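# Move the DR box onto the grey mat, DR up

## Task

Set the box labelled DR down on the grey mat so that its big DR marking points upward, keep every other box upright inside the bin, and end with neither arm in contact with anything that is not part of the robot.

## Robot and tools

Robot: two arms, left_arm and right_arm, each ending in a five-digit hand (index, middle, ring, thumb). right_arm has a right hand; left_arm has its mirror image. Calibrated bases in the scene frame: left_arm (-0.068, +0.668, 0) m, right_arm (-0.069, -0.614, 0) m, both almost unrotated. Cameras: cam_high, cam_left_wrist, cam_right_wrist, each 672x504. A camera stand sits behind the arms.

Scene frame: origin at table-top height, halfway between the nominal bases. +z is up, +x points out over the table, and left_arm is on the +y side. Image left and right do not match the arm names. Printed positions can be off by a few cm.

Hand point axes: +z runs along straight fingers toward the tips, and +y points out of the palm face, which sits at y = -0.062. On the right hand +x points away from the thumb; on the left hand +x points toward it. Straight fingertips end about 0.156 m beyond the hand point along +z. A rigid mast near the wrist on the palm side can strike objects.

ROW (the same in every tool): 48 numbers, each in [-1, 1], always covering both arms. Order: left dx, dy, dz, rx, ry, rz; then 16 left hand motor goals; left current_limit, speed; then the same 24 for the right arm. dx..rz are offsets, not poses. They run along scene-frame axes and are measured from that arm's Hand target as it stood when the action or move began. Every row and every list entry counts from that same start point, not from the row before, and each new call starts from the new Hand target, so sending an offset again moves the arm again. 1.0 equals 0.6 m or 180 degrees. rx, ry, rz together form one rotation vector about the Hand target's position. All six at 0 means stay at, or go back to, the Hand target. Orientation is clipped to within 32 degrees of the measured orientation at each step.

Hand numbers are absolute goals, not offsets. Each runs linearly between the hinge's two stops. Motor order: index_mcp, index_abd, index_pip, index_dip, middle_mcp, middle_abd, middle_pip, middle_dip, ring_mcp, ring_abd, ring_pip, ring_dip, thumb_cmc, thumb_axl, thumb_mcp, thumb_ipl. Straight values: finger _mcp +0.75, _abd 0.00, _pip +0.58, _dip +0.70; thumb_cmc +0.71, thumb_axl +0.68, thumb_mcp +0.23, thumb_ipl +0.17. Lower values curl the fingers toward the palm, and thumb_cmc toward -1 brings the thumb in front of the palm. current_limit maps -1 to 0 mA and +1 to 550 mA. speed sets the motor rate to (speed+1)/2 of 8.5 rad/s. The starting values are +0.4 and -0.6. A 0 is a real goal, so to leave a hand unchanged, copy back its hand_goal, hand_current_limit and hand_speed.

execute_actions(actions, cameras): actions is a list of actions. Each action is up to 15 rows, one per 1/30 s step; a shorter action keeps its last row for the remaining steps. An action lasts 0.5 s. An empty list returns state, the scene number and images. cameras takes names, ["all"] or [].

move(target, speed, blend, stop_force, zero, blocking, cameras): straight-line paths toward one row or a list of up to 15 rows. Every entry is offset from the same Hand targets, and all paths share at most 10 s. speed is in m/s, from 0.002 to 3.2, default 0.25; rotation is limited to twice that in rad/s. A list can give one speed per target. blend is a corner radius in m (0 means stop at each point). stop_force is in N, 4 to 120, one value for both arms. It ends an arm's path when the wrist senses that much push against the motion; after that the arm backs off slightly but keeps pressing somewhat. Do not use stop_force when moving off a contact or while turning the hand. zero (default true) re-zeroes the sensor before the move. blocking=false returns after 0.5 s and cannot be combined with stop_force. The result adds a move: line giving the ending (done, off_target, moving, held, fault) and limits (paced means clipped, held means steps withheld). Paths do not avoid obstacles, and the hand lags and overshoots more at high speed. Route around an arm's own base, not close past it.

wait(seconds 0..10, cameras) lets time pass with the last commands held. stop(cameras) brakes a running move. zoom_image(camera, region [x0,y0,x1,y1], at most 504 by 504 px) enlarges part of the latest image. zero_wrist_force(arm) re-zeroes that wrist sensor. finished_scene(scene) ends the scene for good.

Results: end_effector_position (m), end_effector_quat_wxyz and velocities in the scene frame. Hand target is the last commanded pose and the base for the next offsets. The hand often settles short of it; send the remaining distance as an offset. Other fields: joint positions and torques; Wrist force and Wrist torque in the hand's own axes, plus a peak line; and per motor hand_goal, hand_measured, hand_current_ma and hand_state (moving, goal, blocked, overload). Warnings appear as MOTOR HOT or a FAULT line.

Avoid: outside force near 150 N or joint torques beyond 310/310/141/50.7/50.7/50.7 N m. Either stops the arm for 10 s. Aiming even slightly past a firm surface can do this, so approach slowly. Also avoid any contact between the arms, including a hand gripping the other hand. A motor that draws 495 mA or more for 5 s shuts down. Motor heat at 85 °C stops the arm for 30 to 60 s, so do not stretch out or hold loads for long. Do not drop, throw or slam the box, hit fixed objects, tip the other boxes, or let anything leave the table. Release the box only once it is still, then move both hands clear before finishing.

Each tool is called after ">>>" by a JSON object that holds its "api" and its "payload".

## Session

>>> {"api": "execute_actions", "payload": {"actions": []}}

>>> {"api": "zoom_image", "payload": {"camera": "cam_high", "region": [400, 260, 672, 504]}}

Scene clock: 0.00 s.
left_arm: end_effector_position=(+0.6389, +0.3160, +0.1487) hand_goal=(+0.754, +0.000, +0.576, +0.696, +0.754, +0.000, +0.576, +0.696, +0.754, +0.000, +0.576, +0.696, +0.714, +0.678, +0.226, +0.168) hand_measured=(+0.754, +0.000, +0.576, +0.696, +0.754, +0.000, +0.576, +0.696, +0.754, +0.000, +0.576, +0.696, +0.714, +0.678, +0.226, +0.168) hand_current_ma=(+0, +0, +0, +0, +0, +0, +0, +0, +0, +0, +0, +0, +0, +0, +0, +0) hand_state=(goal, goal, goal, goal, goal, goal, goal, goal, goal, goal, goal, goal, goal, goal, goal, goal) hand_current_limit=0.40 hand_speed=-0.60 end_effector_quat_wxyz=(-0.193, -0.639, +0.714, -0.211) | right_arm: end_effector_position=(+0.5416, +0.3028, +0.3190) hand_goal=(+0.754, +0.000, +0.576, +0.696, +0.754, +0.000, +0.576, +0.696, +0.754, +0.000, +0.576, +0.696, +0.714, +0.678, +0.226, +0.168) hand_measured=(+0.754, +0.000, +0.576, +0.696, +0.754, +0.000, +0.576, +0.696, +0.754, +0.000, +0.576, +0.696, +0.714, +0.678, +0.226, +0.168) hand_current_ma=(+0, +0, +0, +0, +0, +0, +0, +0, +0, +0, +0, +0, +0, +0, +0, +0) hand_state=(goal, goal, goal, goal, goal, goal, goal, goal, goal, goal, goal, goal, goal, goal, goal, overload) hand_current_limit=0.40 hand_speed=-0.60 end_effector_quat_wxyz=(-0.022, +0.452, +0.703, +0.549)
Joint positions: left_arm=[-0.479 -0.841 1.308 0.824 2.085 -0.432] | right_arm=[0.852 -0.963 1.338 0.04 1.388 3.672]
Joint velocities: within noise
Joint torques (N m): no reading
Wrist force (N): no reading
Wrist torque (N m): no reading
Wrist force, peak (N): no reading
Hand target: left_arm +0.6389, +0.3160, +0.1487; -0.193, -0.639, +0.714, -0.211 | right_arm +0.5416, +0.3028, +0.3190; -0.022, +0.452, +0.703, +0.549

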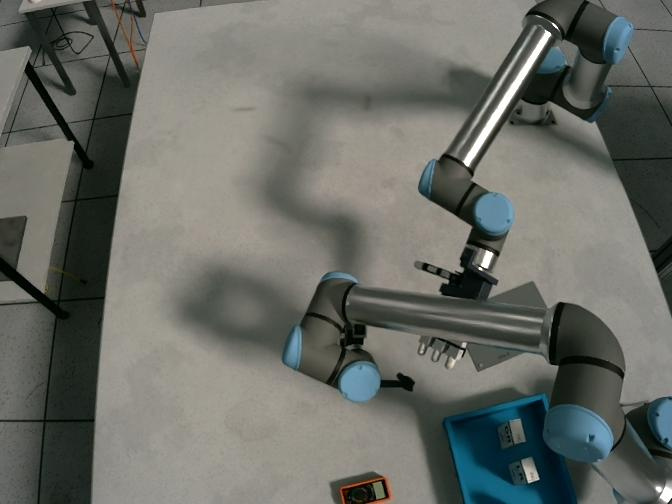

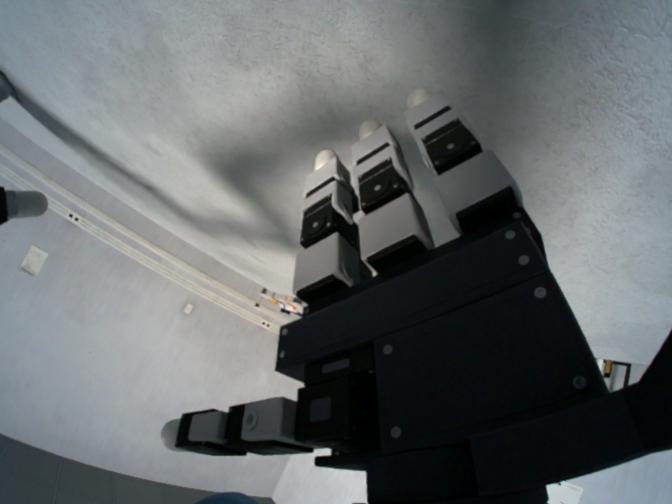

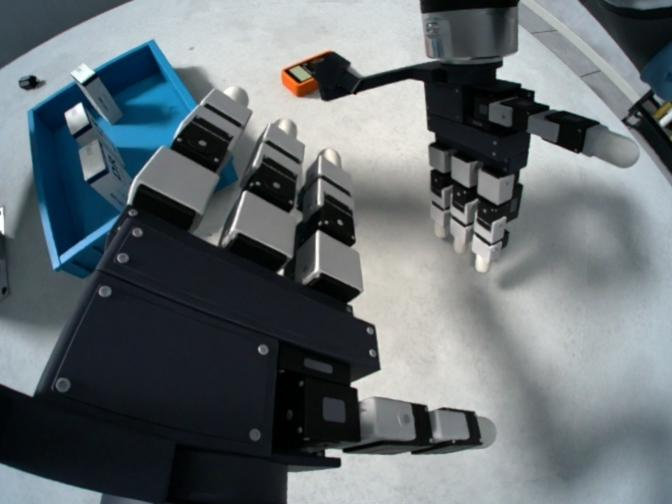

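Scaled by 1.853 from the camera's 672x504 image, which has a finer 960x720 frame.

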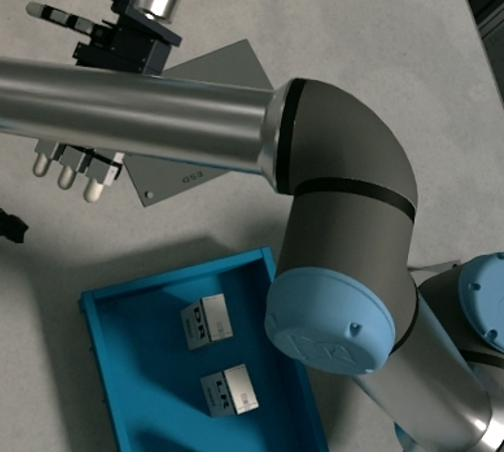

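>>> {"api": "zoom_image", "payload": {"camera": "cam_right_wrist", "region": [20, 30, 240, 280]}}

>>> {"api": "move", "payload": {"target": [0,0,0,0,0,0,0.754,0,0.576,0.696,0.754,0,0.576,0.696,0.754,0,0.576,0.696,0.714,0.678,0.226,0.168,0.4,-0.6,-0.23,-0.9,-0.1,0,0,0,0.754,0,0.576,0.696,0.754,0,0.576,0.696,0.754,0,0.576,0.696,0.714,0.678,0.226,0.168,0.4,-0.6], "speed": 0.35, "cameras": ["cam_high"]}}

>>> {"api": "zoom_image", "payload": {"camera": "cam_high", "region": [400, 260, 672, 504]}}

Scaled by 2.016 from the camera's 672x504 image, which has a finer 960x720 frame.

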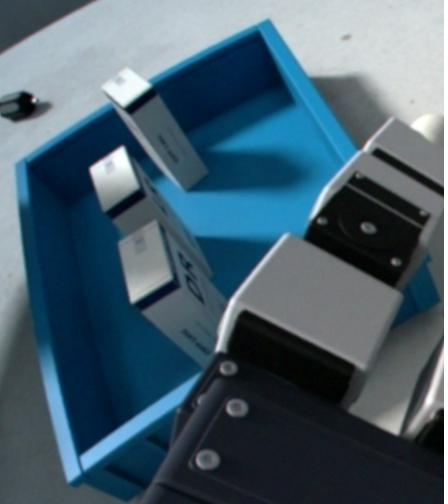

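Scene clock: 8.90 s.
left_arm: end_effector_position=(+0.6389, +0.3160, +0.1487) hand_goal=(+0.754, +0.000, +0.576, +0.696, +0.754, +0.000, +0.576, +0.696, +0.754, +0.000, +0.576, +0.696, +0.714, +0.678, +0.226, +0.168) hand_measured=(+0.754, +0.000, +0.576, +0.696, +0.754, +0.000, +0.576, +0.696, +0.754, +0.000, +0.576, +0.696, +0.714, +0.678, +0.224, +0.168) hand_current_ma=(-4, +0, +3, +0, -4, +0, +3, +0, -4, +0, +3, +0, +1, -4, -10, -2) hand_state=(goal, goal, goal, goal, goal, goal, goal, goal, goal, goal, goal, goal, goal, goal, goal, goal) hand_current_limit=0.40 hand_speed=-0.60 end_effector_quat_wxyz=(-0.193, -0.639, +0.714, -0.211) | right_arm: end_effector_position=(+0.4035, -0.2371, +0.2590) hand_goal=(+0.754, +0.000, +0.576, +0.696, +0.754, +0.000, +0.576, +0.696, +0.754, +0.000, +0.576, +0.696, +0.714, +0.678, +0.226, +0.168) hand_measured=(+0.758, +0.000, +0.576, +0.696, +0.758, +0.000, +0.576, +0.696, +0.758, +0.000, +0.576, +0.696, +0.718, +0.678, +0.226, +0.168) hand_current_ma=(+6, +0, +1, +0, +7, +0, +1, +0, +6, +0, +1, +0, +6, -1, +0, +0) hand_state=(goal, goal, goal, goal, goal, goal, goal, goal, goal, goal, goal, goal, goal, goal, goal, overload) hand_current_limit=0.40 hand_speed=-0.60 end_effector_quat_wxyz=(-0.021, +0.452, +0.703, +0.549)
Joint positions: left_arm=[-0.479 -0.841 1.308 0.824 2.085 -0.432] | right_arm=[0.088 -1.639 2.393 -0.107 0.718 3.234]
Joint torques (N m): left_arm=[0.73 -85.94 -37.54 2.86 1.15 -0.14] | right_arm=[-16.78 -22.13 -22.32 4.62 -4.26 -3.32]
Wrist force (N): left_arm=[-0.1 0.4 -0.2] | right_arm=[-0.4 0.1 -0.5]
Wrist torque (N m): left_arm=[0.06 0.01 -0.02] | right_arm=[0.04 0.05 0.03]
Wrist force, peak (N): left_arm=[0.2 -0.2 1.0] | right_arm=[-1.4 -0.2 -2.3]
Hand target: left_arm +0.6389, +0.3160, +0.1487; -0.193, -0.639, +0.714, -0.211 | right_arm +0.4036, -0.2372, +0.2590; -0.022, +0.452, +0.703, +0.549
Off the commanded pose: left_arm 0.000 m, 0 deg | right_arm 0.000 m, 0 deg.
move: done
Images, in order (width x height): cam_high 672x504.

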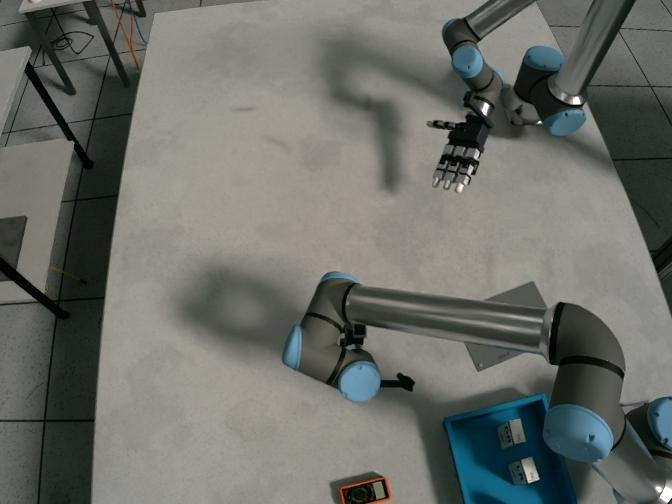

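Scaled by 1.853 from the camera's 672x504 image, which has a finer 960x720 frame.

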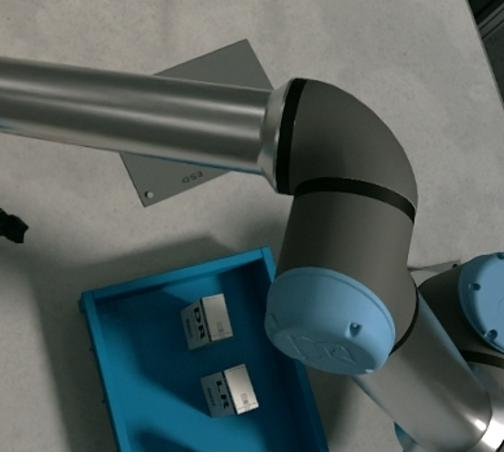

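>>> {"api": "zoom_image", "payload": {"camera": "cam_high", "region": [470, 400, 570, 504]}}

Scaled by 4.846 from the camera's 672x504 image, which has a finer 960x720 frame.

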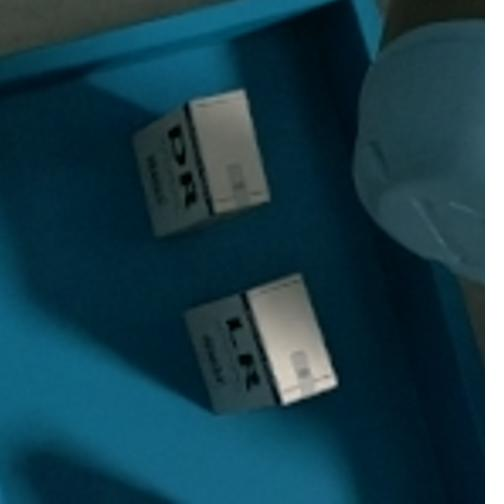

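>>> {"api": "move", "payload": {"target": [-0.365,0.45,0.152,-0.2437,-0.1105,-0.1896,0.836,-0.1,-0.255,0.145,0.836,0.1,-0.255,0.145,0.616,0,-0.883,-0.174,-0.571,0.677,-0.079,0.168,0.6,-0.4,0,0,0,0,0,0,0.754,0,0.576,0.696,0.754,0,0.576,0.696,0.754,0,0.576,0.696,0.714,0.678,0.226,0.168,0.4,-0.6], "speed": 0.3, "cameras": ["cam_high","cam_left_wrist"]}}

>>> {"api": "zoom_image", "payload": {"camera": "cam_high", "region": [420, 260, 672, 504]}}

Scene clock: 119.73 s.
left_arm: end_effector_position=(+0.4461, +0.5535, +0.2307) hand_goal=(+0.836, -0.100, -0.254, +0.146, +0.836, +0.100, -0.254, +0.146, +0.616, +0.000, -0.882, -0.174, -0.570, +0.678, -0.078, +0.168) hand_measured=(+0.830, -0.100, -0.252, +0.148, +0.830, +0.092, -0.252, +0.148, +0.614, +0.000, -0.878, -0.172, -0.576, +0.678, -0.078, +0.168) hand_current_ma=(-30, +2, +9, +14, -27, -29, +7, +12, -12, +0, +23, +13, -31, -4, -4, -2) hand_state=(goal, goal, goal, goal, goal, goal, goal, goal, goal, goal, goal, goal, goal, goal, goal, goal) hand_current_limit=0.60 hand_speed=-0.40 end_effector_quat_wxyz=(-0.319, -0.319, +0.756, -0.475) | right_arm: end_effector_position=(+0.4036, -0.2372, +0.2590) hand_goal=(+0.754, +0.000, +0.576, +0.696, +0.754, +0.000, +0.576, +0.696, +0.754, +0.000, +0.576, +0.696, +0.714, +0.678, +0.226, +0.168) hand_measured=(+0.758, +0.000, +0.576, +0.696, +0.758, +0.000, +0.576, +0.696, +0.758, +0.000, +0.576, +0.696, +0.718, +0.678, +0.226, +0.168) hand_current_ma=(+6, +0, +1, +0, +7, +0, +1, +0, +6, +0, +1, +0, +6, -1, +0, +0) hand_state=(goal, goal, goal, goal, goal, goal, goal, goal, goal, goal, goal, goal, goal, goal, goal, overload) hand_current_limit=0.40 hand_speed=-0.60 end_effector_quat_wxyz=(-0.022, +0.452, +0.703, +0.549)
Joint positions: left_arm=[-0.15 -1.033 1.765 0.983 2.784 0.734] | right_arm=[0.088 -1.638 2.393 -0.107 0.717 3.233]
Joint torques (N m): left_arm=[-23.35 -77.72 -21.78 1.39 -1.53 -2.64] | right_arm=[-17.73 -19.22 -24.69 4.55 -4.3 -2.76]
Wrist force (N): left_arm=[-0.8 2.7 -2.0] | right_arm=[-0.5 0.2 -0.3]
Wrist torque (N m): left_arm=[0.30 0.07 -0.14] | right_arm=[0.04 0.05 0.02]
Wrist force, peak (N): left_arm=[0.4 11.0 -8.6] | right_arm=[-0.6 0.3 -0.7]
Hand target: left_arm +0.4460, +0.5535, +0.2307; -0.319, -0.319, +0.756, -0.475 (not the last commanded pose) | right_arm +0.4036, -0.2372, +0.2590; -0.022, +0.452, +0.703, +0.549
Off the commanded pose: left_arm 0.043 m, 9 deg | right_arm 0.000 m, 0 deg.
move: held (left_arm; a check stopped the path); limits=held
pose unreachable (left arm): on one or more control steps of this call, first in action 0 (counted from 0), this arm could not follow its commanded pose, so it was not sent that pose on those steps. It may still have moved: this result reports where it is.
cause: moving toward the commanded pose would bring two parts of the arm too close to each other (joints 4 (wrist 1) to 6 (wrist 3) lie between them).
Images, in order (width x height): cam_high 672x504, cam_left_wrist 672x504.

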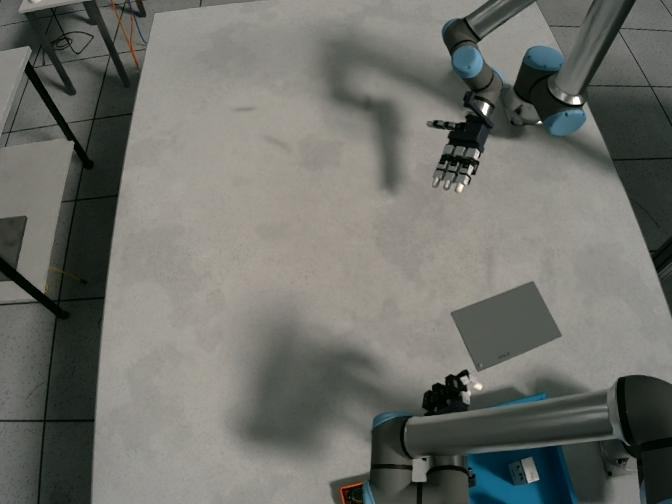

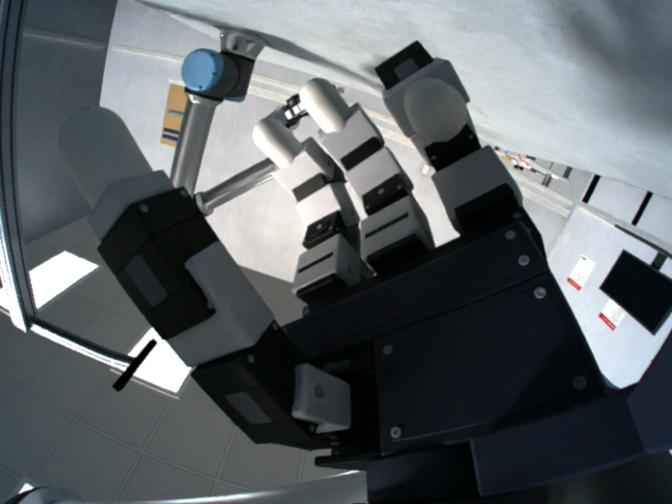

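Scaled by 2.000 from the camera's 672x504 image, which has a finer 960x720 frame.

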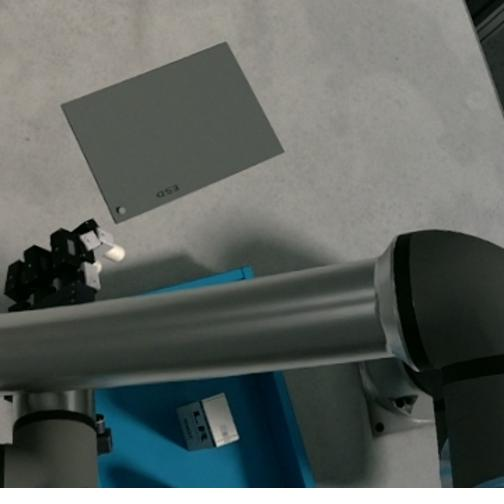

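>>> {"api": "move", "payload": {"target": [-0.077,0.0775,-0.101,-0.029,-0.0149,-0.0381,0.836,-0.1,-0.255,0.145,0.836,0.1,-0.255,0.145,0.616,0,-0.883,-0.174,-0.571,0.677,-0.079,0.168,0.6,-0.4,0,0,0,0,0,0,0.754,0,0.576,0.696,0.754,0,0.576,0.696,0.754,0,0.576,0.696,0.714,0.678,0.226,0.168,0.4,-0.6], "speed": 0.2, "cameras": ["cam_high","cam_left_wrist"]}}

>>> {"api": "zoom_image", "payload": {"camera": "cam_high", "region": [420, 330, 600, 504]}}

Scene clock: 129.47 s.
left_arm: end_effector_position=(+0.4245, +0.5742, +0.2035) hand_goal=(+0.836, -0.100, -0.254, +0.146, +0.836, +0.100, -0.254, +0.146, +0.616, +0.000, -0.882, -0.174, -0.570, +0.678, -0.078, +0.168) hand_measured=(+0.828, -0.100, -0.252, +0.148, +0.830, +0.092, -0.252, +0.148, +0.612, +0.000, -0.878, -0.172, -0.578, +0.678, -0.078, +0.168) hand_current_ma=(-39, +1, +8, +14, -33, -29, +5, +12, -18, +0, +21, +13, -33, -4, -3, -2) hand_state=(goal, goal, goal, goal, goal, goal, goal, goal, goal, goal, goal, goal, goal, goal, goal, goal) hand_current_limit=0.60 hand_speed=-0.40 end_effector_quat_wxyz=(-0.327, -0.296, +0.756, -0.485) | right_arm: end_effector_position=(+0.4036, -0.2372, +0.2590) hand_goal=(+0.754, +0.000, +0.576, +0.696, +0.754, +0.000, +0.576, +0.696, +0.754, +0.000, +0.576, +0.696, +0.714, +0.678, +0.226, +0.168) hand_measured=(+0.758, +0.000, +0.576, +0.696, +0.758, +0.000, +0.576, +0.696, +0.758, +0.000, +0.576, +0.696, +0.718, +0.678, +0.226, +0.168) hand_current_ma=(+6, +0, +1, +0, +7, +0, +1, +0, +6, +0, +1, +0, +6, -1, +0, +0) hand_state=(goal, goal, goal, goal, goal, goal, goal, goal, goal, goal, goal, goal, goal, goal, goal, overload) hand_current_limit=0.40 hand_speed=-0.60 end_effector_quat_wxyz=(-0.022, +0.452, +0.703, +0.549)
Joint positions: left_arm=[-0.121 -0.992 1.822 1.06 2.801 0.941] | right_arm=[0.088 -1.638 2.393 -0.107 0.717 3.233]
Joint torques (N m): left_arm=[-21.89 -78.04 -34.05 1.84 -1.34 -2.82] | right_arm=[-16.32 -16.57 -27.51 4.58 -4.14 -2.95]
Wrist force (N): left_arm=[-1.6 2.7 -2.2] | right_arm=[-0.1 0.1 -0.4]
Wrist torque (N m): left_arm=[0.29 0.16 -0.20] | right_arm=[0.03 0.01 0.05]
Wrist force, peak (N): left_arm=[-4.6 12.9 -3.4] | right_arm=[-0.3 -0.2 -0.7]
Hand target: left_arm +0.4245, +0.5741, +0.2035; -0.327, -0.296, +0.756, -0.485 (not the last commanded pose) | right_arm +0.4036, -0.2372, +0.2590; -0.022, +0.452, +0.703, +0.549
Off the commanded pose: left_arm 0.049 m, 6 deg | right_arm 0.000 m, 0 deg.
move: held (left_arm; a check stopped the path); limits=held
pose unreachable (left arm): on one or more control steps of this call, first in action 0 (counted from 0), this arm could not follow its commanded pose, so it was not sent that pose on those steps. It may still have moved: this result reports where it is.
cause: moving toward the commanded pose would bring two parts of the arm too close to each other (joints 4 (wrist 1) to 6 (wrist 3) lie between them).
Images, in order (width x height): cam_high 672x504, cam_left_wrist 672x504.

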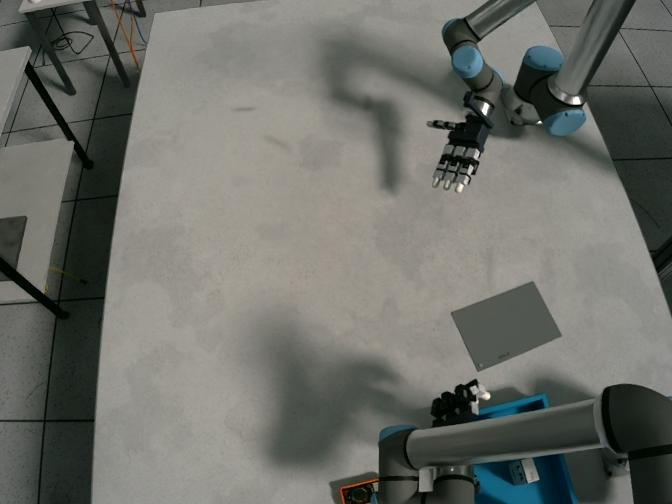

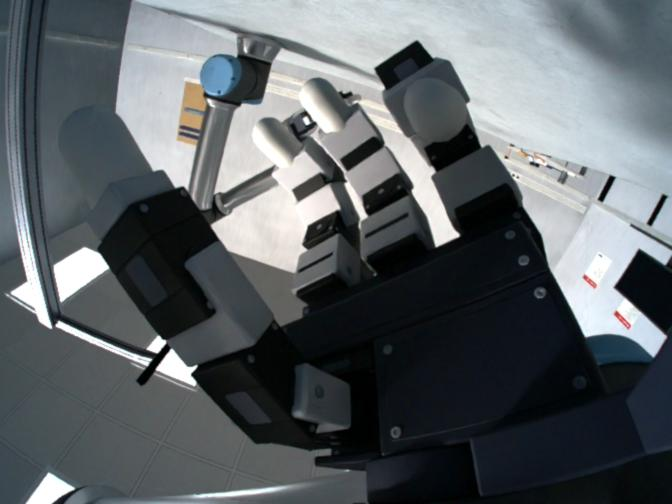

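Scaled by 2.800 from the camera's 672x504 image, which has a finer 960x720 frame.

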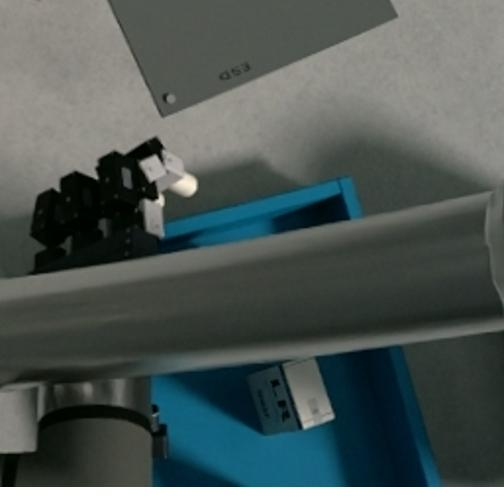

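>>> {"api": "move", "payload": {"target": [-0.041,0.043,-0.02,-0.0085,-0.0927,-0.0181,0.836,-0.1,-0.255,0.145,0.836,0.1,-0.255,0.145,0.616,0,-0.883,-0.174,-0.571,0.677,-0.079,0.168,0.6,-0.4,0,0,0,0,0,0,0.754,0,0.576,0.696,0.754,0,0.576,0.696,0.754,0,0.576,0.696,0.714,0.678,0.226,0.168,0.4,-0.6], "speed": 0.2, "cameras": ["cam_high","cam_left_wrist"]}}

Scene clock: 162.93 s.
left_arm: end_effector_position=(+0.3999, +0.5999, +0.1915) hand_goal=(+0.836, -0.100, -0.254, +0.146, +0.836, +0.100, -0.254, +0.146, +0.616, +0.000, -0.882, -0.174, -0.570, +0.678, -0.078, +0.168) hand_measured=(+0.828, -0.100, -0.252, +0.148, +0.830, +0.092, -0.252, +0.148, +0.612, +0.000, -0.878, -0.172, -0.578, +0.678, -0.078, +0.168) hand_current_ma=(-39, +1, +8, +14, -33, -29, +5, +12, -18, +0, +21, +13, -33, -4, -3, -2) hand_state=(goal, goal, goal, goal, goal, goal, goal, goal, goal, goal, goal, goal, goal, goal, goal, goal) hand_current_limit=0.60 hand_speed=-0.40 end_effector_quat_wxyz=(-0.231, -0.197, +0.797, -0.523) | right_arm: end_effector_position=(+0.4036, -0.2372, +0.2590) hand_goal=(+0.754, +0.000, +0.576, +0.696, +0.754, +0.000, +0.576, +0.696, +0.754, +0.000, +0.576, +0.696, +0.714, +0.678, +0.226, +0.168) hand_measured=(+0.758, +0.000, +0.576, +0.696, +0.758, +0.000, +0.576, +0.696, +0.758, +0.000, +0.576, +0.696, +0.718, +0.678, +0.226, +0.168) hand_current_ma=(+6, +0, +1, +0, +7, +0, +1, +0, +6, +0, +1, +0, +6, -1, +0, +0) hand_state=(goal, goal, goal, goal, goal, goal, goal, goal, goal, goal, goal, goal, goal, goal, goal, overload) hand_current_limit=0.40 hand_speed=-0.60 end_effector_quat_wxyz=(-0.022, +0.452, +0.703, +0.549)
Joint positions: left_arm=[-0.091 -1.073 1.904 0.992 2.776 1.181] | right_arm=[0.088 -1.638 2.393 -0.107 0.717 3.233]
Joint torques (N m): left_arm=[21.55 -72.12 -18.57 5.54 -0.26 2.42] | right_arm=[-15.77 -19.98 -29.91 4.73 -3.9 -2.7]
Wrist force (N): left_arm=[-0.1 3.5 -2.3] | right_arm=[-0.3 0.2 -0.5]
Wrist torque (N m): left_arm=[0.32 0.03 -0.21] | right_arm=[0.05 0.04 0.03]
Wrist force, peak (N): left_arm=[-0.2 4.1 -2.4] | right_arm=[-0.4 0.5 -0.6]
Hand target: left_arm +0.3999, +0.5999, +0.1915; -0.231, -0.196, +0.797, -0.523 | right_arm +0.4036, -0.2372, +0.2590; -0.022, +0.452, +0.703, +0.549
Off the commanded pose: left_arm 0.000 m, 0 deg | right_arm 0.000 m, 0 deg.
move: done
Images, in order (width x height): cam_high 672x504, cam_left_wrist 672x504.

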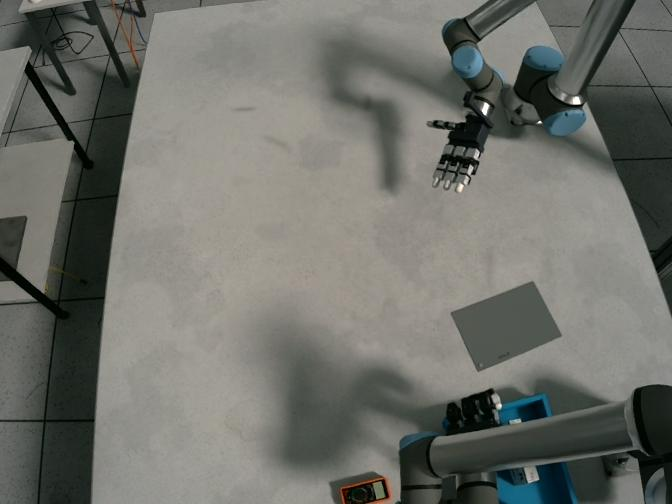

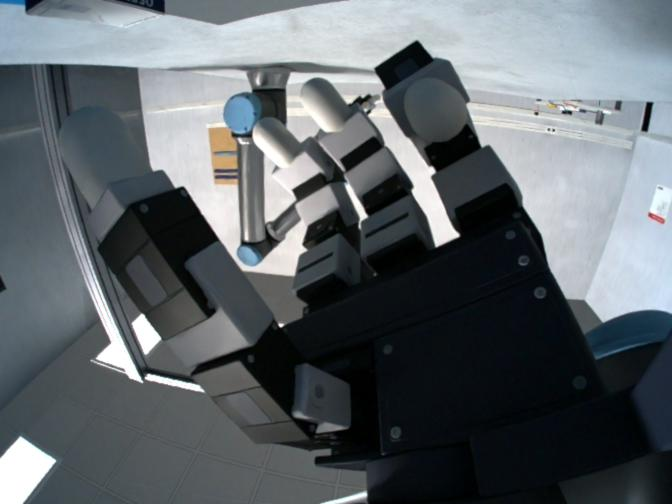

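>>> {"api": "zoom_image", "payload": {"camera": "cam_left_wrist", "region": [0, 0, 240, 60]}}

>>> {"api": "zoom_image", "payload": {"camera": "cam_high", "region": [430, 370, 600, 504]}}

Scaled by 2.100 from the camera's 672x504 image, which has a finer 960x720 frame.

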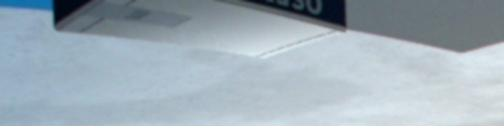

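Scaled by 2.965 from the camera's 672x504 image, which has a finer 960x720 frame.

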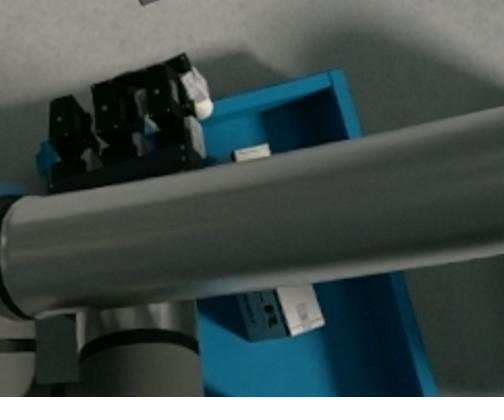

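>>> {"api": "move", "payload": {"target": [0,0.022,-0.069,-0.0034,0.0554,-0.0167,0.836,-0.2,-0.255,0.145,0.836,0.2,-0.255,0.145,0.616,0,-0.883,-0.174,-0.571,0.677,-0.079,0.168,0.6,-0.4,0,0,0,0,0,0,0.754,0,0.576,0.696,0.754,0,0.576,0.696,0.754,0,0.576,0.696,0.714,0.678,0.226,0.168,0.4,-0.6], "speed": 0.15, "cameras": ["cam_high","cam_left_wrist"]}}

>>> {"api": "zoom_image", "payload": {"camera": "cam_left_wrist", "region": [0, 0, 320, 240]}}

Scene clock: 228.87 s.
left_arm: end_effector_position=(+0.3999, +0.6079, +0.1665) hand_goal=(+0.836, -0.200, -0.254, +0.146, +0.836, +0.200, -0.254, +0.146, +0.616, +0.000, -0.882, -0.174, -0.570, +0.678, -0.078, +0.168) hand_measured=(+0.828, -0.162, -0.254, +0.148, +0.830, +0.154, -0.256, +0.148, +0.612, +0.000, -0.878, -0.172, -0.578, +0.678, -0.078, +0.168) hand_current_ma=(-39, +159, -3, +14, -33, -192, -8, +12, -18, +0, +21, +13, -33, -4, -3, -2) hand_state=(goal, blocked, goal, goal, goal, blocked, goal, goal, goal, goal, goal, goal, goal, goal, goal, goal) hand_current_limit=0.60 hand_speed=-0.40 end_effector_quat_wxyz=(-0.280, -0.212, +0.785, -0.511) | right_arm: end_effector_position=(+0.4036, -0.2372, +0.2590) hand_goal=(+0.754, +0.000, +0.576, +0.696, +0.754, +0.000, +0.576, +0.696, +0.754, +0.000, +0.576, +0.696, +0.714, +0.678, +0.226, +0.168) hand_measured=(+0.758, +0.000, +0.576, +0.696, +0.758, +0.000, +0.576, +0.696, +0.758, +0.000, +0.576, +0.696, +0.718, +0.678, +0.226, +0.168) hand_current_ma=(+6, +0, +1, +0, +7, +0, +1, +0, +6, +0, +1, +0, +6, -1, +0, +0) hand_state=(goal, goal, goal, goal, goal, goal, goal, goal, goal, goal, goal, goal, goal, goal, goal, overload) hand_current_limit=0.40 hand_speed=-0.60 end_effector_quat_wxyz=(-0.022, +0.452, +0.703, +0.549)
Joint positions: left_arm=[-0.08 -0.978 1.895 1.118 2.774 1.298] | right_arm=[0.088 -1.638 2.393 -0.107 0.717 3.233]
Joint torques (N m): left_arm=[-20.94 -77.7 -15.17 1.83 5.35 -1.62] | right_arm=[-17.74 -17.5 -32.4 4.63 -3.95 -2.98]
Wrist force (N): left_arm=[-0.1 3.3 -2.3] | right_arm=[-0.4 0.1 -0.4]
Wrist torque (N m): left_arm=[0.31 -0.02 -0.11] | right_arm=[0.03 0.05 0.02]
Wrist force, peak (N): left_arm=[-4.1 7.0 -1.3] | right_arm=[-0.4 0.4 -0.6]
Hand target: left_arm +0.3999, +0.6078, +0.1665; -0.280, -0.212, +0.785, -0.511 (not the last commanded pose) | right_arm +0.4036, -0.2372, +0.2590; -0.022, +0.452, +0.703, +0.549
Off the commanded pose: left_arm 0.017 m, 4 deg | right_arm 0.000 m, 0 deg.
move: held (left_arm; a check stopped the path); limits=held
pose unreachable (left arm): on one or more control steps of this call, first in action 0 (counted from 0), this arm could not follow its commanded pose, so it was not sent that pose on those steps. It may still have moved: this result reports where it is.
cause: moving toward the commanded pose would bring two parts of the arm too close to each other (joints 4 (wrist 1) to 6 (wrist 3) lie between them).
Images, in order (width x height): cam_high 672x504, cam_left_wrist 672x504.

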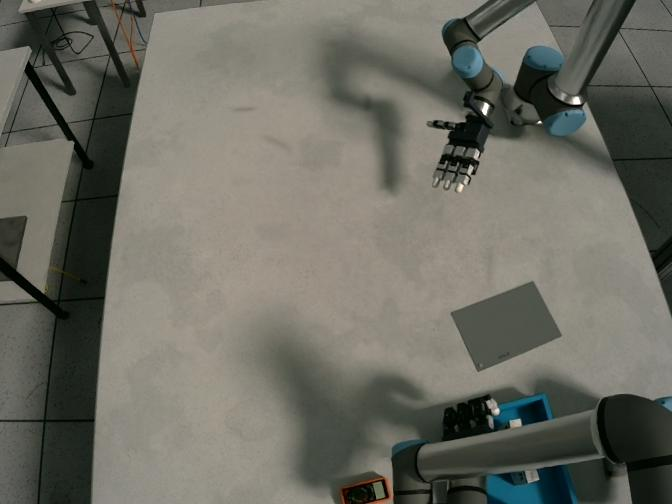

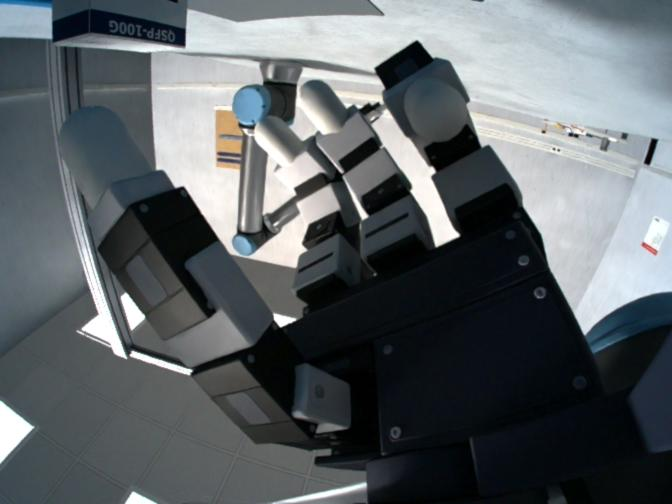

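Scaled by 1.575 from the camera's 672x504 image, which has a finer 960x720 frame.

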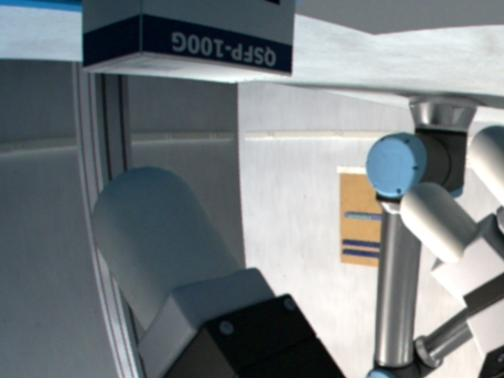

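>>> {"api": "move", "payload": {"target": [-0.033,-0.013,-0.0525,0,0,0,0.836,-0.15,-0.255,0.145,0.836,0.15,-0.255,0.145,0.616,0,-0.883,-0.174,-0.571,0.677,-0.079,0.168,0.6,-0.4,0,0,0,0,0,0,0.754,0,0.576,0.696,0.754,0,0.576,0.696,0.754,0,0.576,0.696,0.714,0.678,0.226,0.168,0.4,-0.6], "speed": 0.15, "cameras": ["cam_high","cam_left_wrist"]}}

>>> {"api": "zoom_image", "payload": {"camera": "cam_left_wrist", "region": [0, 0, 320, 240]}}

>>> {"api": "zoom_image", "payload": {"camera": "cam_high", "region": [430, 370, 600, 504]}}

Scene clock: 258.13 s.
left_arm: end_effector_position=(+0.3801, +0.6000, +0.1350) hand_goal=(+0.836, -0.150, -0.254, +0.146, +0.836, +0.150, -0.254, +0.146, +0.616, +0.000, -0.882, -0.174, -0.570, +0.678, -0.078, +0.168) hand_measured=(+0.828, -0.148, -0.254, +0.148, +0.830, +0.142, -0.256, +0.148, +0.612, +0.000, -0.878, -0.172, -0.578, +0.678, -0.078, +0.168) hand_current_ma=(-39, +4, -3, +14, -33, -34, -8, +12, -18, +0, +21, +13, -33, -4, -3, -2) hand_state=(goal, goal, goal, goal, goal, goal, goal, goal, goal, goal, goal, goal, goal, goal, goal, goal) hand_current_limit=0.60 hand_speed=-0.40 end_effector_quat_wxyz=(-0.280, -0.212, +0.785, -0.511) | right_arm: end_effector_position=(+0.4036, -0.2372, +0.2590) hand_goal=(+0.754, +0.000, +0.576, +0.696, +0.754, +0.000, +0.576, +0.696, +0.754, +0.000, +0.576, +0.696, +0.714, +0.678, +0.226, +0.168) hand_measured=(+0.758, +0.000, +0.576, +0.696, +0.758, +0.000, +0.576, +0.696, +0.758, +0.000, +0.576, +0.696, +0.718, +0.678, +0.226, +0.168) hand_current_ma=(+6, +0, +1, +0, +7, +0, +1, +0, +6, +0, +1, +0, +6, -1, +0, +0) hand_state=(goal, goal, goal, goal, goal, goal, goal, goal, goal, goal, goal, goal, goal, goal, goal, overload) hand_current_limit=0.40 hand_speed=-0.60 end_effector_quat_wxyz=(-0.022, +0.452, +0.703, +0.549)
Joint positions: left_arm=[-0.096 -0.96 1.94 1.017 2.781 1.257] | right_arm=[0.088 -1.638 2.393 -0.107 0.717 3.233]
Joint torques (N m): left_arm=[-21.79 -54.62 -12.52 0.52 5.53 -1.85] | right_arm=[-17.81 -19.78 -35.66 4.62 -4.08 -3.04]
Wrist force (N): left_arm=[-1.0 3.1 -1.7] | right_arm=[-0.6 0.4 -0.2]
Wrist torque (N m): left_arm=[0.25 0.12 -0.16] | right_arm=[0.05 0.06 0.02]
Wrist force, peak (N): left_arm=[-0.4 3.9 -2.6] | right_arm=[-0.6 0.1 -0.8]
Hand target: left_arm +0.3801, +0.6000, +0.1350; -0.280, -0.212, +0.785, -0.511 | right_arm +0.4036, -0.2372, +0.2590; -0.022, +0.452, +0.703, +0.549
Off the commanded pose: left_arm 0.000 m, 0 deg | right_arm 0.000 m, 0 deg.
move: done
Images, in order (width x height): cam_high 672x504, cam_left_wrist 672x504.

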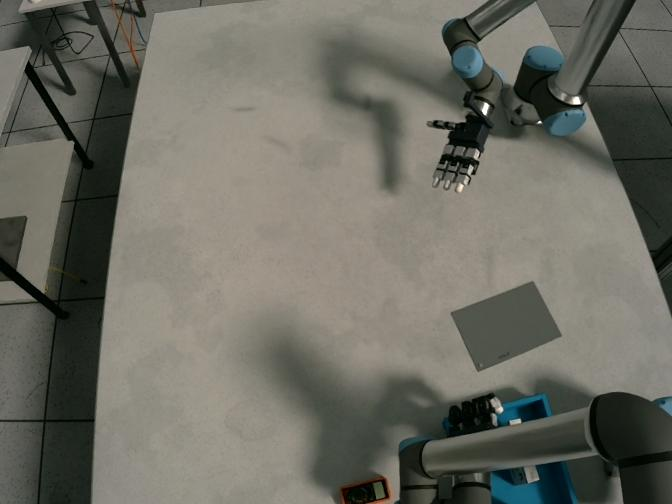

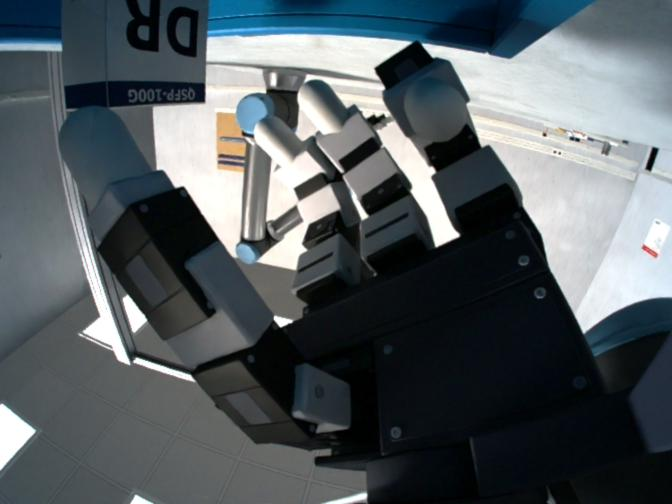

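Scaled by 1.575 from the camera's 672x504 image, which has a finer 960x720 frame.

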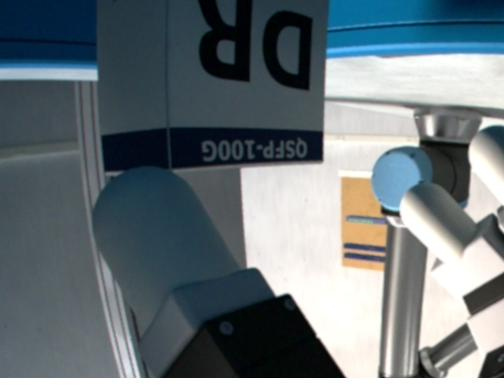

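Scaled by 2.965 from the camera's 672x504 image, which has a finer 960x720 frame.

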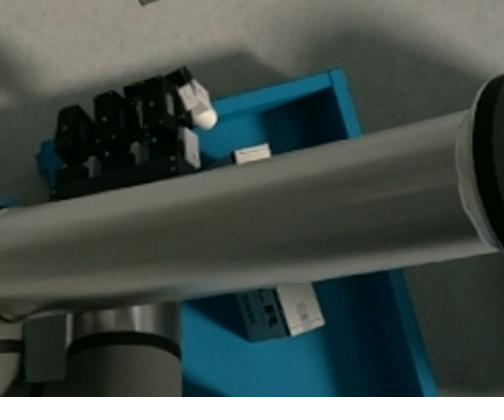

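>>> {"api": "move", "payload": {"target": [0,0.05,-0.03,0,0,0,0.836,-0.15,-0.255,0.145,0.836,0.15,-0.255,0.145,0.616,0,-0.883,-0.174,-0.714,0.677,-0.079,0.168,0.6,-0.4,0,0,0,0,0,0,0.754,0,0.576,0.696,0.754,0,0.576,0.696,0.754,0,0.576,0.696,0.714,0.678,0.226,0.168,0.4,-0.6], "speed": 0.15, "cameras": ["cam_high","cam_left_wrist"]}}

>>> {"api": "zoom_image", "payload": {"camera": "cam_left_wrist", "region": [0, 0, 320, 240]}}

Scene clock: 300.40 s.
left_arm: end_effector_position=(+0.3801, +0.6300, +0.1170) hand_goal=(+0.836, -0.150, -0.254, +0.146, +0.836, +0.150, -0.254, +0.146, +0.616, +0.000, -0.882, -0.174, -0.714, +0.678, -0.078, +0.168) hand_measured=(+0.828, -0.148, -0.254, +0.148, +0.830, +0.142, -0.256, +0.148, +0.612, +0.000, -0.878, -0.172, -0.716, +0.678, -0.078, +0.168) hand_current_ma=(-39, +4, -3, +14, -33, -33, -8, +12, -18, +0, +21, +13, -13, -4, -3, -2) hand_state=(goal, goal, goal, goal, goal, goal, goal, goal, goal, goal, goal, goal, goal, goal, goal, goal) hand_current_limit=0.60 hand_speed=-0.40 end_effector_quat_wxyz=(-0.280, -0.212, +0.785, -0.511) | right_arm: end_effector_position=(+0.4036, -0.2372, +0.2590) hand_goal=(+0.754, +0.000, +0.576, +0.696, +0.754, +0.000, +0.576, +0.696, +0.754, +0.000, +0.576, +0.696, +0.714, +0.678, +0.226, +0.168) hand_measured=(+0.758, +0.000, +0.576, +0.696, +0.758, +0.000, +0.576, +0.696, +0.758, +0.000, +0.576, +0.696, +0.718, +0.678, +0.226, +0.168) hand_current_ma=(+6, +0, +1, +0, +7, +0, +1, +0, +6, +0, +1, +0, +6, -1, +0, +0) hand_state=(goal, goal, goal, goal, goal, goal, goal, goal, goal, goal, goal, goal, goal, goal, goal, overload) hand_current_limit=0.40 hand_speed=-0.60 end_effector_quat_wxyz=(-0.022, +0.452, +0.703, +0.549)
Joint positions: left_arm=[-0.043 -0.914 1.939 1.091 2.756 1.385] | right_arm=[0.088 -1.638 2.393 -0.107 0.717 3.233]
Joint torques (N m): left_arm=[21.93 -56.02 -26.54 5.33 -1.79 1.8] | right_arm=[-17.53 -19.15 -37.34 4.59 -4.2 -2.92]
Wrist force (N): left_arm=[-0.2 3.2 -2.4] | right_arm=[-0.3 0.2 -0.4]
Wrist torque (N m): left_arm=[0.32 -0.02 -0.26] | right_arm=[0.04 0.03 0.04]
Wrist force, peak (N): left_arm=[-0.7 4.1 -2.6] | right_arm=[-0.5 0.2 -0.6]
Hand target: left_arm +0.3801, +0.6300, +0.1170; -0.280, -0.212, +0.785, -0.511 | right_arm +0.4036, -0.2372, +0.2590; -0.022, +0.452, +0.703, +0.549
Off the commanded pose: left_arm 0.000 m, 0 deg | right_arm 0.000 m, 0 deg.
move: done
Images, in order (width x height): cam_high 672x504, cam_left_wrist 672x504.

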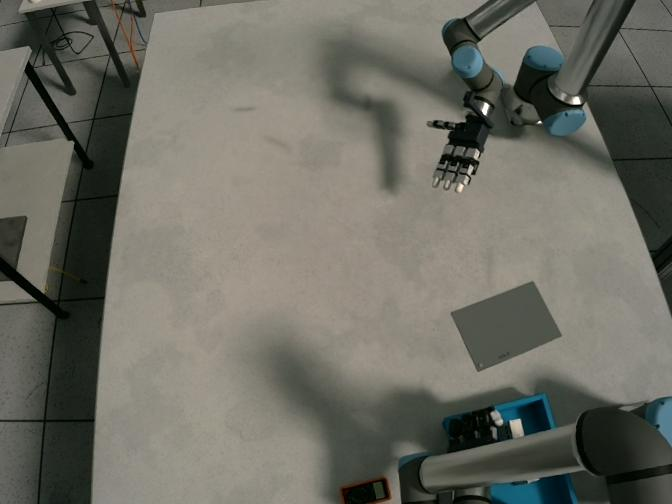

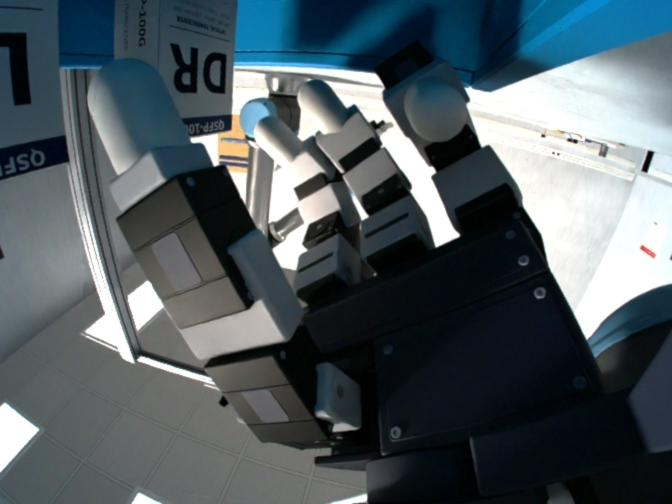

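Scaled by 1.575 from the camera's 672x504 image, which has a finer 960x720 frame.

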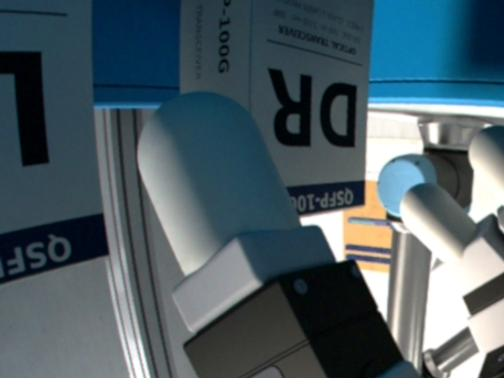

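>>> {"api": "move", "payload": {"target": [[0,0.004,-0.053,0,0,0,0.836,-0.15,-0.255,0.145,0.836,0.15,-0.255,0.145,0.616,0,-0.883,-0.174,-0.714,0.677,-0.11,0.168,0.6,-0.6,0,0,0,0,0,0,0.754,0,0.576,0.696,0.754,0,0.576,0.696,0.754,0,0.576,0.696,0.714,0.678,0.226,0.168,0.4,-0.6],[-0.05,0.004,-0.053,0,0,0,0.836,-0.15,-0.255,0.145,0.836,0.15,-0.255,0.145,0.616,0,-0.883,-0.174,-0.714,0.677,-0.11,0.168,0.6,-0.6,0,0,0,0,0,0,0.754,0,0.576,0.696,0.754,0,0.576,0.696,0.754,0,0.576,0.696,0.714,0.678,0.226,0.168,0.4,-0.6]], "speed": 0.1, "blend": 0.005, "cameras": ["cam_left_wrist"]}}

>>> {"api": "zoom_image", "payload": {"camera": "cam_left_wrist", "region": [0, 0, 360, 260]}}

Scene clock: 319.53 s.
left_arm: end_effector_position=(+0.3502, +0.6324, +0.0852) hand_goal=(+0.836, -0.150, -0.254, +0.146, +0.836, +0.150, -0.254, +0.146, +0.616, +0.000, -0.882, -0.174, -0.714, +0.678, -0.110, +0.168) hand_measured=(+0.830, -0.150, -0.254, +0.148, +0.830, +0.142, -0.256, +0.148, +0.612, +0.000, -0.878, -0.172, -0.720, +0.676, -0.110, +0.168) hand_current_ma=(-33, +2, -3, +12, -33, -32, -8, +12, -18, +0, +21, +13, -29, -6, +4, -2) hand_state=(goal, goal, goal, goal, goal, goal, goal, goal, goal, goal, goal, goal, goal, goal, goal, goal) hand_current_limit=0.60 hand_speed=-0.60 end_effector_quat_wxyz=(-0.280, -0.212, +0.785, -0.511) | right_arm: end_effector_position=(+0.4036, -0.2372, +0.2590) hand_goal=(+0.754, +0.000, +0.576, +0.696, +0.754, +0.000, +0.576, +0.696, +0.754, +0.000, +0.576, +0.696, +0.714, +0.678, +0.226, +0.168) hand_measured=(+0.758, +0.000, +0.576, +0.696, +0.758, +0.000, +0.576, +0.696, +0.758, +0.000, +0.576, +0.696, +0.718, +0.678, +0.226, +0.168) hand_current_ma=(+6, +0, +1, +0, +7, +0, +1, +0, +6, +0, +1, +0, +6, -1, +0, +0) hand_state=(goal, goal, goal, goal, goal, goal, goal, goal, goal, goal, goal, goal, goal, goal, goal, overload) hand_current_limit=0.40 hand_speed=-0.60 end_effector_quat_wxyz=(-0.022, +0.452, +0.703, +0.549)
Joint positions: left_arm=[-0.04 -0.889 1.998 1.013 2.755 1.392] | right_arm=[0.088 -1.638 2.393 -0.107 0.717 3.233]
Joint torques (N m): left_arm=[-24.6 -74.91 -6.46 0.81 4.98 -1.9] | right_arm=[-16.14 -18.8 -40.93 4.44 -3.87 -2.93]
Wrist force (N): left_arm=[-0.1 3.2 -2.3] | right_arm=[-0.5 0.0 -0.3]
Wrist torque (N m): left_arm=[0.39 -0.01 -0.12] | right_arm=[0.02 0.05 0.02]
Wrist force, peak (N): left_arm=[15.0 -0.7 -3.2] | right_arm=[-0.7 0.2 -0.6]
Hand target: left_arm +0.3501, +0.6324, +0.0852; -0.280, -0.212, +0.785, -0.511 | right_arm +0.4036, -0.2372, +0.2590; -0.022, +0.452, +0.703, +0.549
Off the commanded pose: left_arm 0.000 m, 0 deg | right_arm 0.000 m, 0 deg.
move: done
Images, in order (width x height): cam_left_wrist 672x504.

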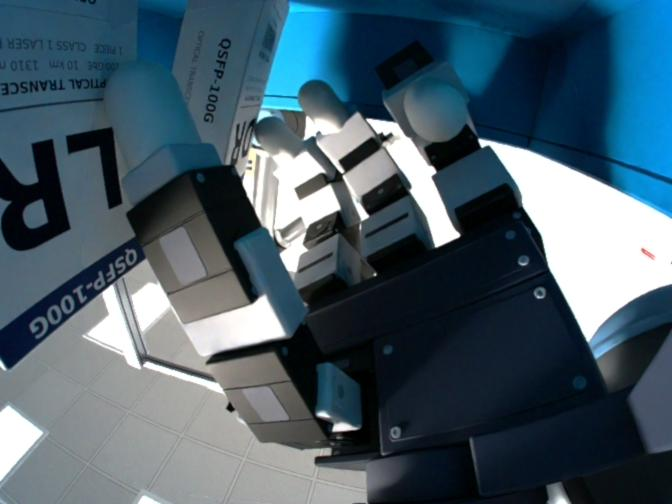

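Scaled by 1.400 from the camera's 672x504 image, which has a finer 960x720 frame.

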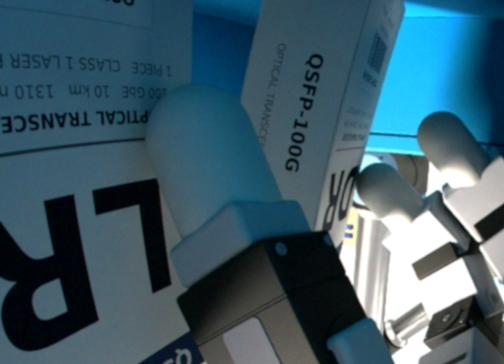

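>>> {"api": "move", "payload": {"target": [0,0,0,0,0,0,0.95,-0.15,-0.1,0.145,0.95,0.15,-0.1,0.145,0.616,0,-0.883,-0.174,-0.714,0.677,-0.11,0.168,0.6,-0.8,0,0,0,0,0,0,0.754,0,0.576,0.696,0.754,0,0.576,0.696,0.754,0,0.576,0.696,0.714,0.678,0.226,0.168,0.4,-0.6], "speed": 0.1, "cameras": ["cam_left_wrist"]}}

>>> {"api": "zoom_image", "payload": {"camera": "cam_left_wrist", "region": [60, 0, 400, 240]}}

Scene clock: 386.30 s.
left_arm: end_effector_position=(+0.3501, +0.6324, +0.0852) hand_goal=(+0.950, -0.150, -0.100, +0.146, +0.950, +0.150, -0.100, +0.146, +0.616, +0.000, -0.882, -0.174, -0.714, +0.678, -0.110, +0.168) hand_measured=(+0.932, -0.138, -0.108, +0.148, +0.936, +0.132, -0.108, +0.148, +0.612, +0.000, -0.878, -0.172, -0.720, +0.676, -0.110, +0.168) hand_current_ma=(-89, +51, -39, +10, -73, -75, -40, +8, -18, +0, +21, +13, -29, -6, +4, -2) hand_state=(goal, goal, goal, goal, goal, goal, goal, goal, goal, goal, goal, goal, goal, goal, goal, goal) hand_current_limit=0.60 hand_speed=-0.80 end_effector_quat_wxyz=(-0.280, -0.212, +0.785, -0.511) | right_arm: end_effector_position=(+0.4036, -0.2372, +0.2590) hand_goal=(+0.754, +0.000, +0.576, +0.696, +0.754, +0.000, +0.576, +0.696, +0.754, +0.000, +0.576, +0.696, +0.714, +0.678, +0.226, +0.168) hand_measured=(+0.758, +0.000, +0.576, +0.696, +0.758, +0.000, +0.576, +0.696, +0.758, +0.000, +0.576, +0.696, +0.718, +0.678, +0.226, +0.168) hand_current_ma=(+6, +0, +1, +0, +7, +0, +1, +0, +6, +0, +1, +0, +6, -1, +0, +0) hand_state=(goal, goal, goal, goal, goal, goal, goal, goal, goal, goal, goal, goal, goal, goal, goal, overload) hand_current_limit=0.40 hand_speed=-0.60 end_effector_quat_wxyz=(-0.022, +0.452, +0.703, +0.549)
Joint positions: left_arm=[-0.04 -0.889 1.998 1.013 2.755 1.392] | right_arm=[0.088 -1.638 2.393 -0.107 0.717 3.233]
Joint torques (N m): left_arm=[-23.3 -74.09 -7.86 1.16 5.09 -2.25] | right_arm=[-13.31 -19.42 -40.61 4.51 -3.66 -2.93]
Wrist force (N): left_arm=[-0.2 3.4 -2.4] | right_arm=[-0.2 0.1 -0.5]
Wrist torque (N m): left_arm=[0.42 0.01 -0.15] | right_arm=[0.03 0.02 0.05]
Wrist force, peak (N): left_arm=[-0.5 3.8 -2.4] | right_arm=[-0.4 0.1 -0.9]
Hand target: left_arm +0.3501, +0.6324, +0.0852; -0.280, -0.212, +0.785, -0.511 | right_arm +0.4036, -0.2372, +0.2590; -0.022, +0.452, +0.703, +0.549
Off the commanded pose: left_arm 0.000 m, 0 deg | right_arm 0.000 m, 0 deg.
move: done
Images, in order (width x height): cam_left_wrist 672x504.

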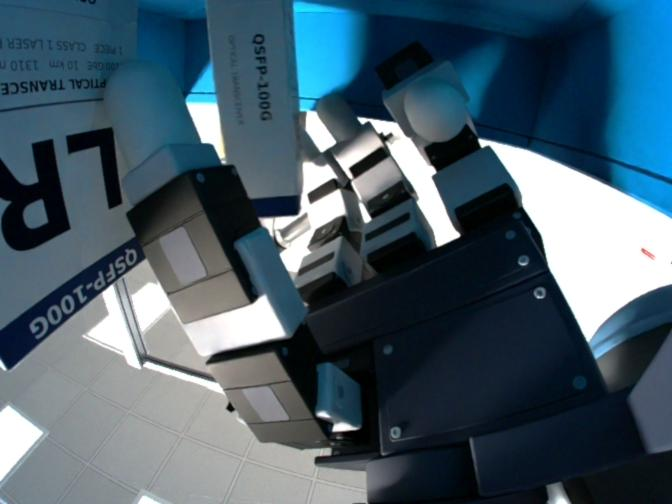

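Scaled by 1.482 from the camera's 672x504 image, which has a finer 960x720 frame.

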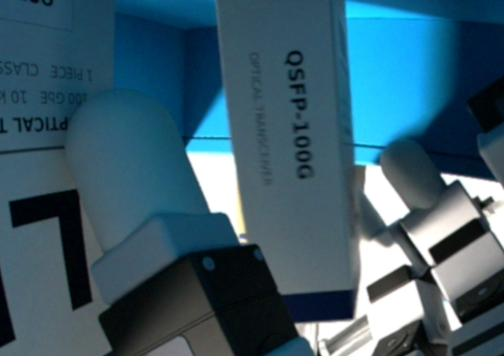

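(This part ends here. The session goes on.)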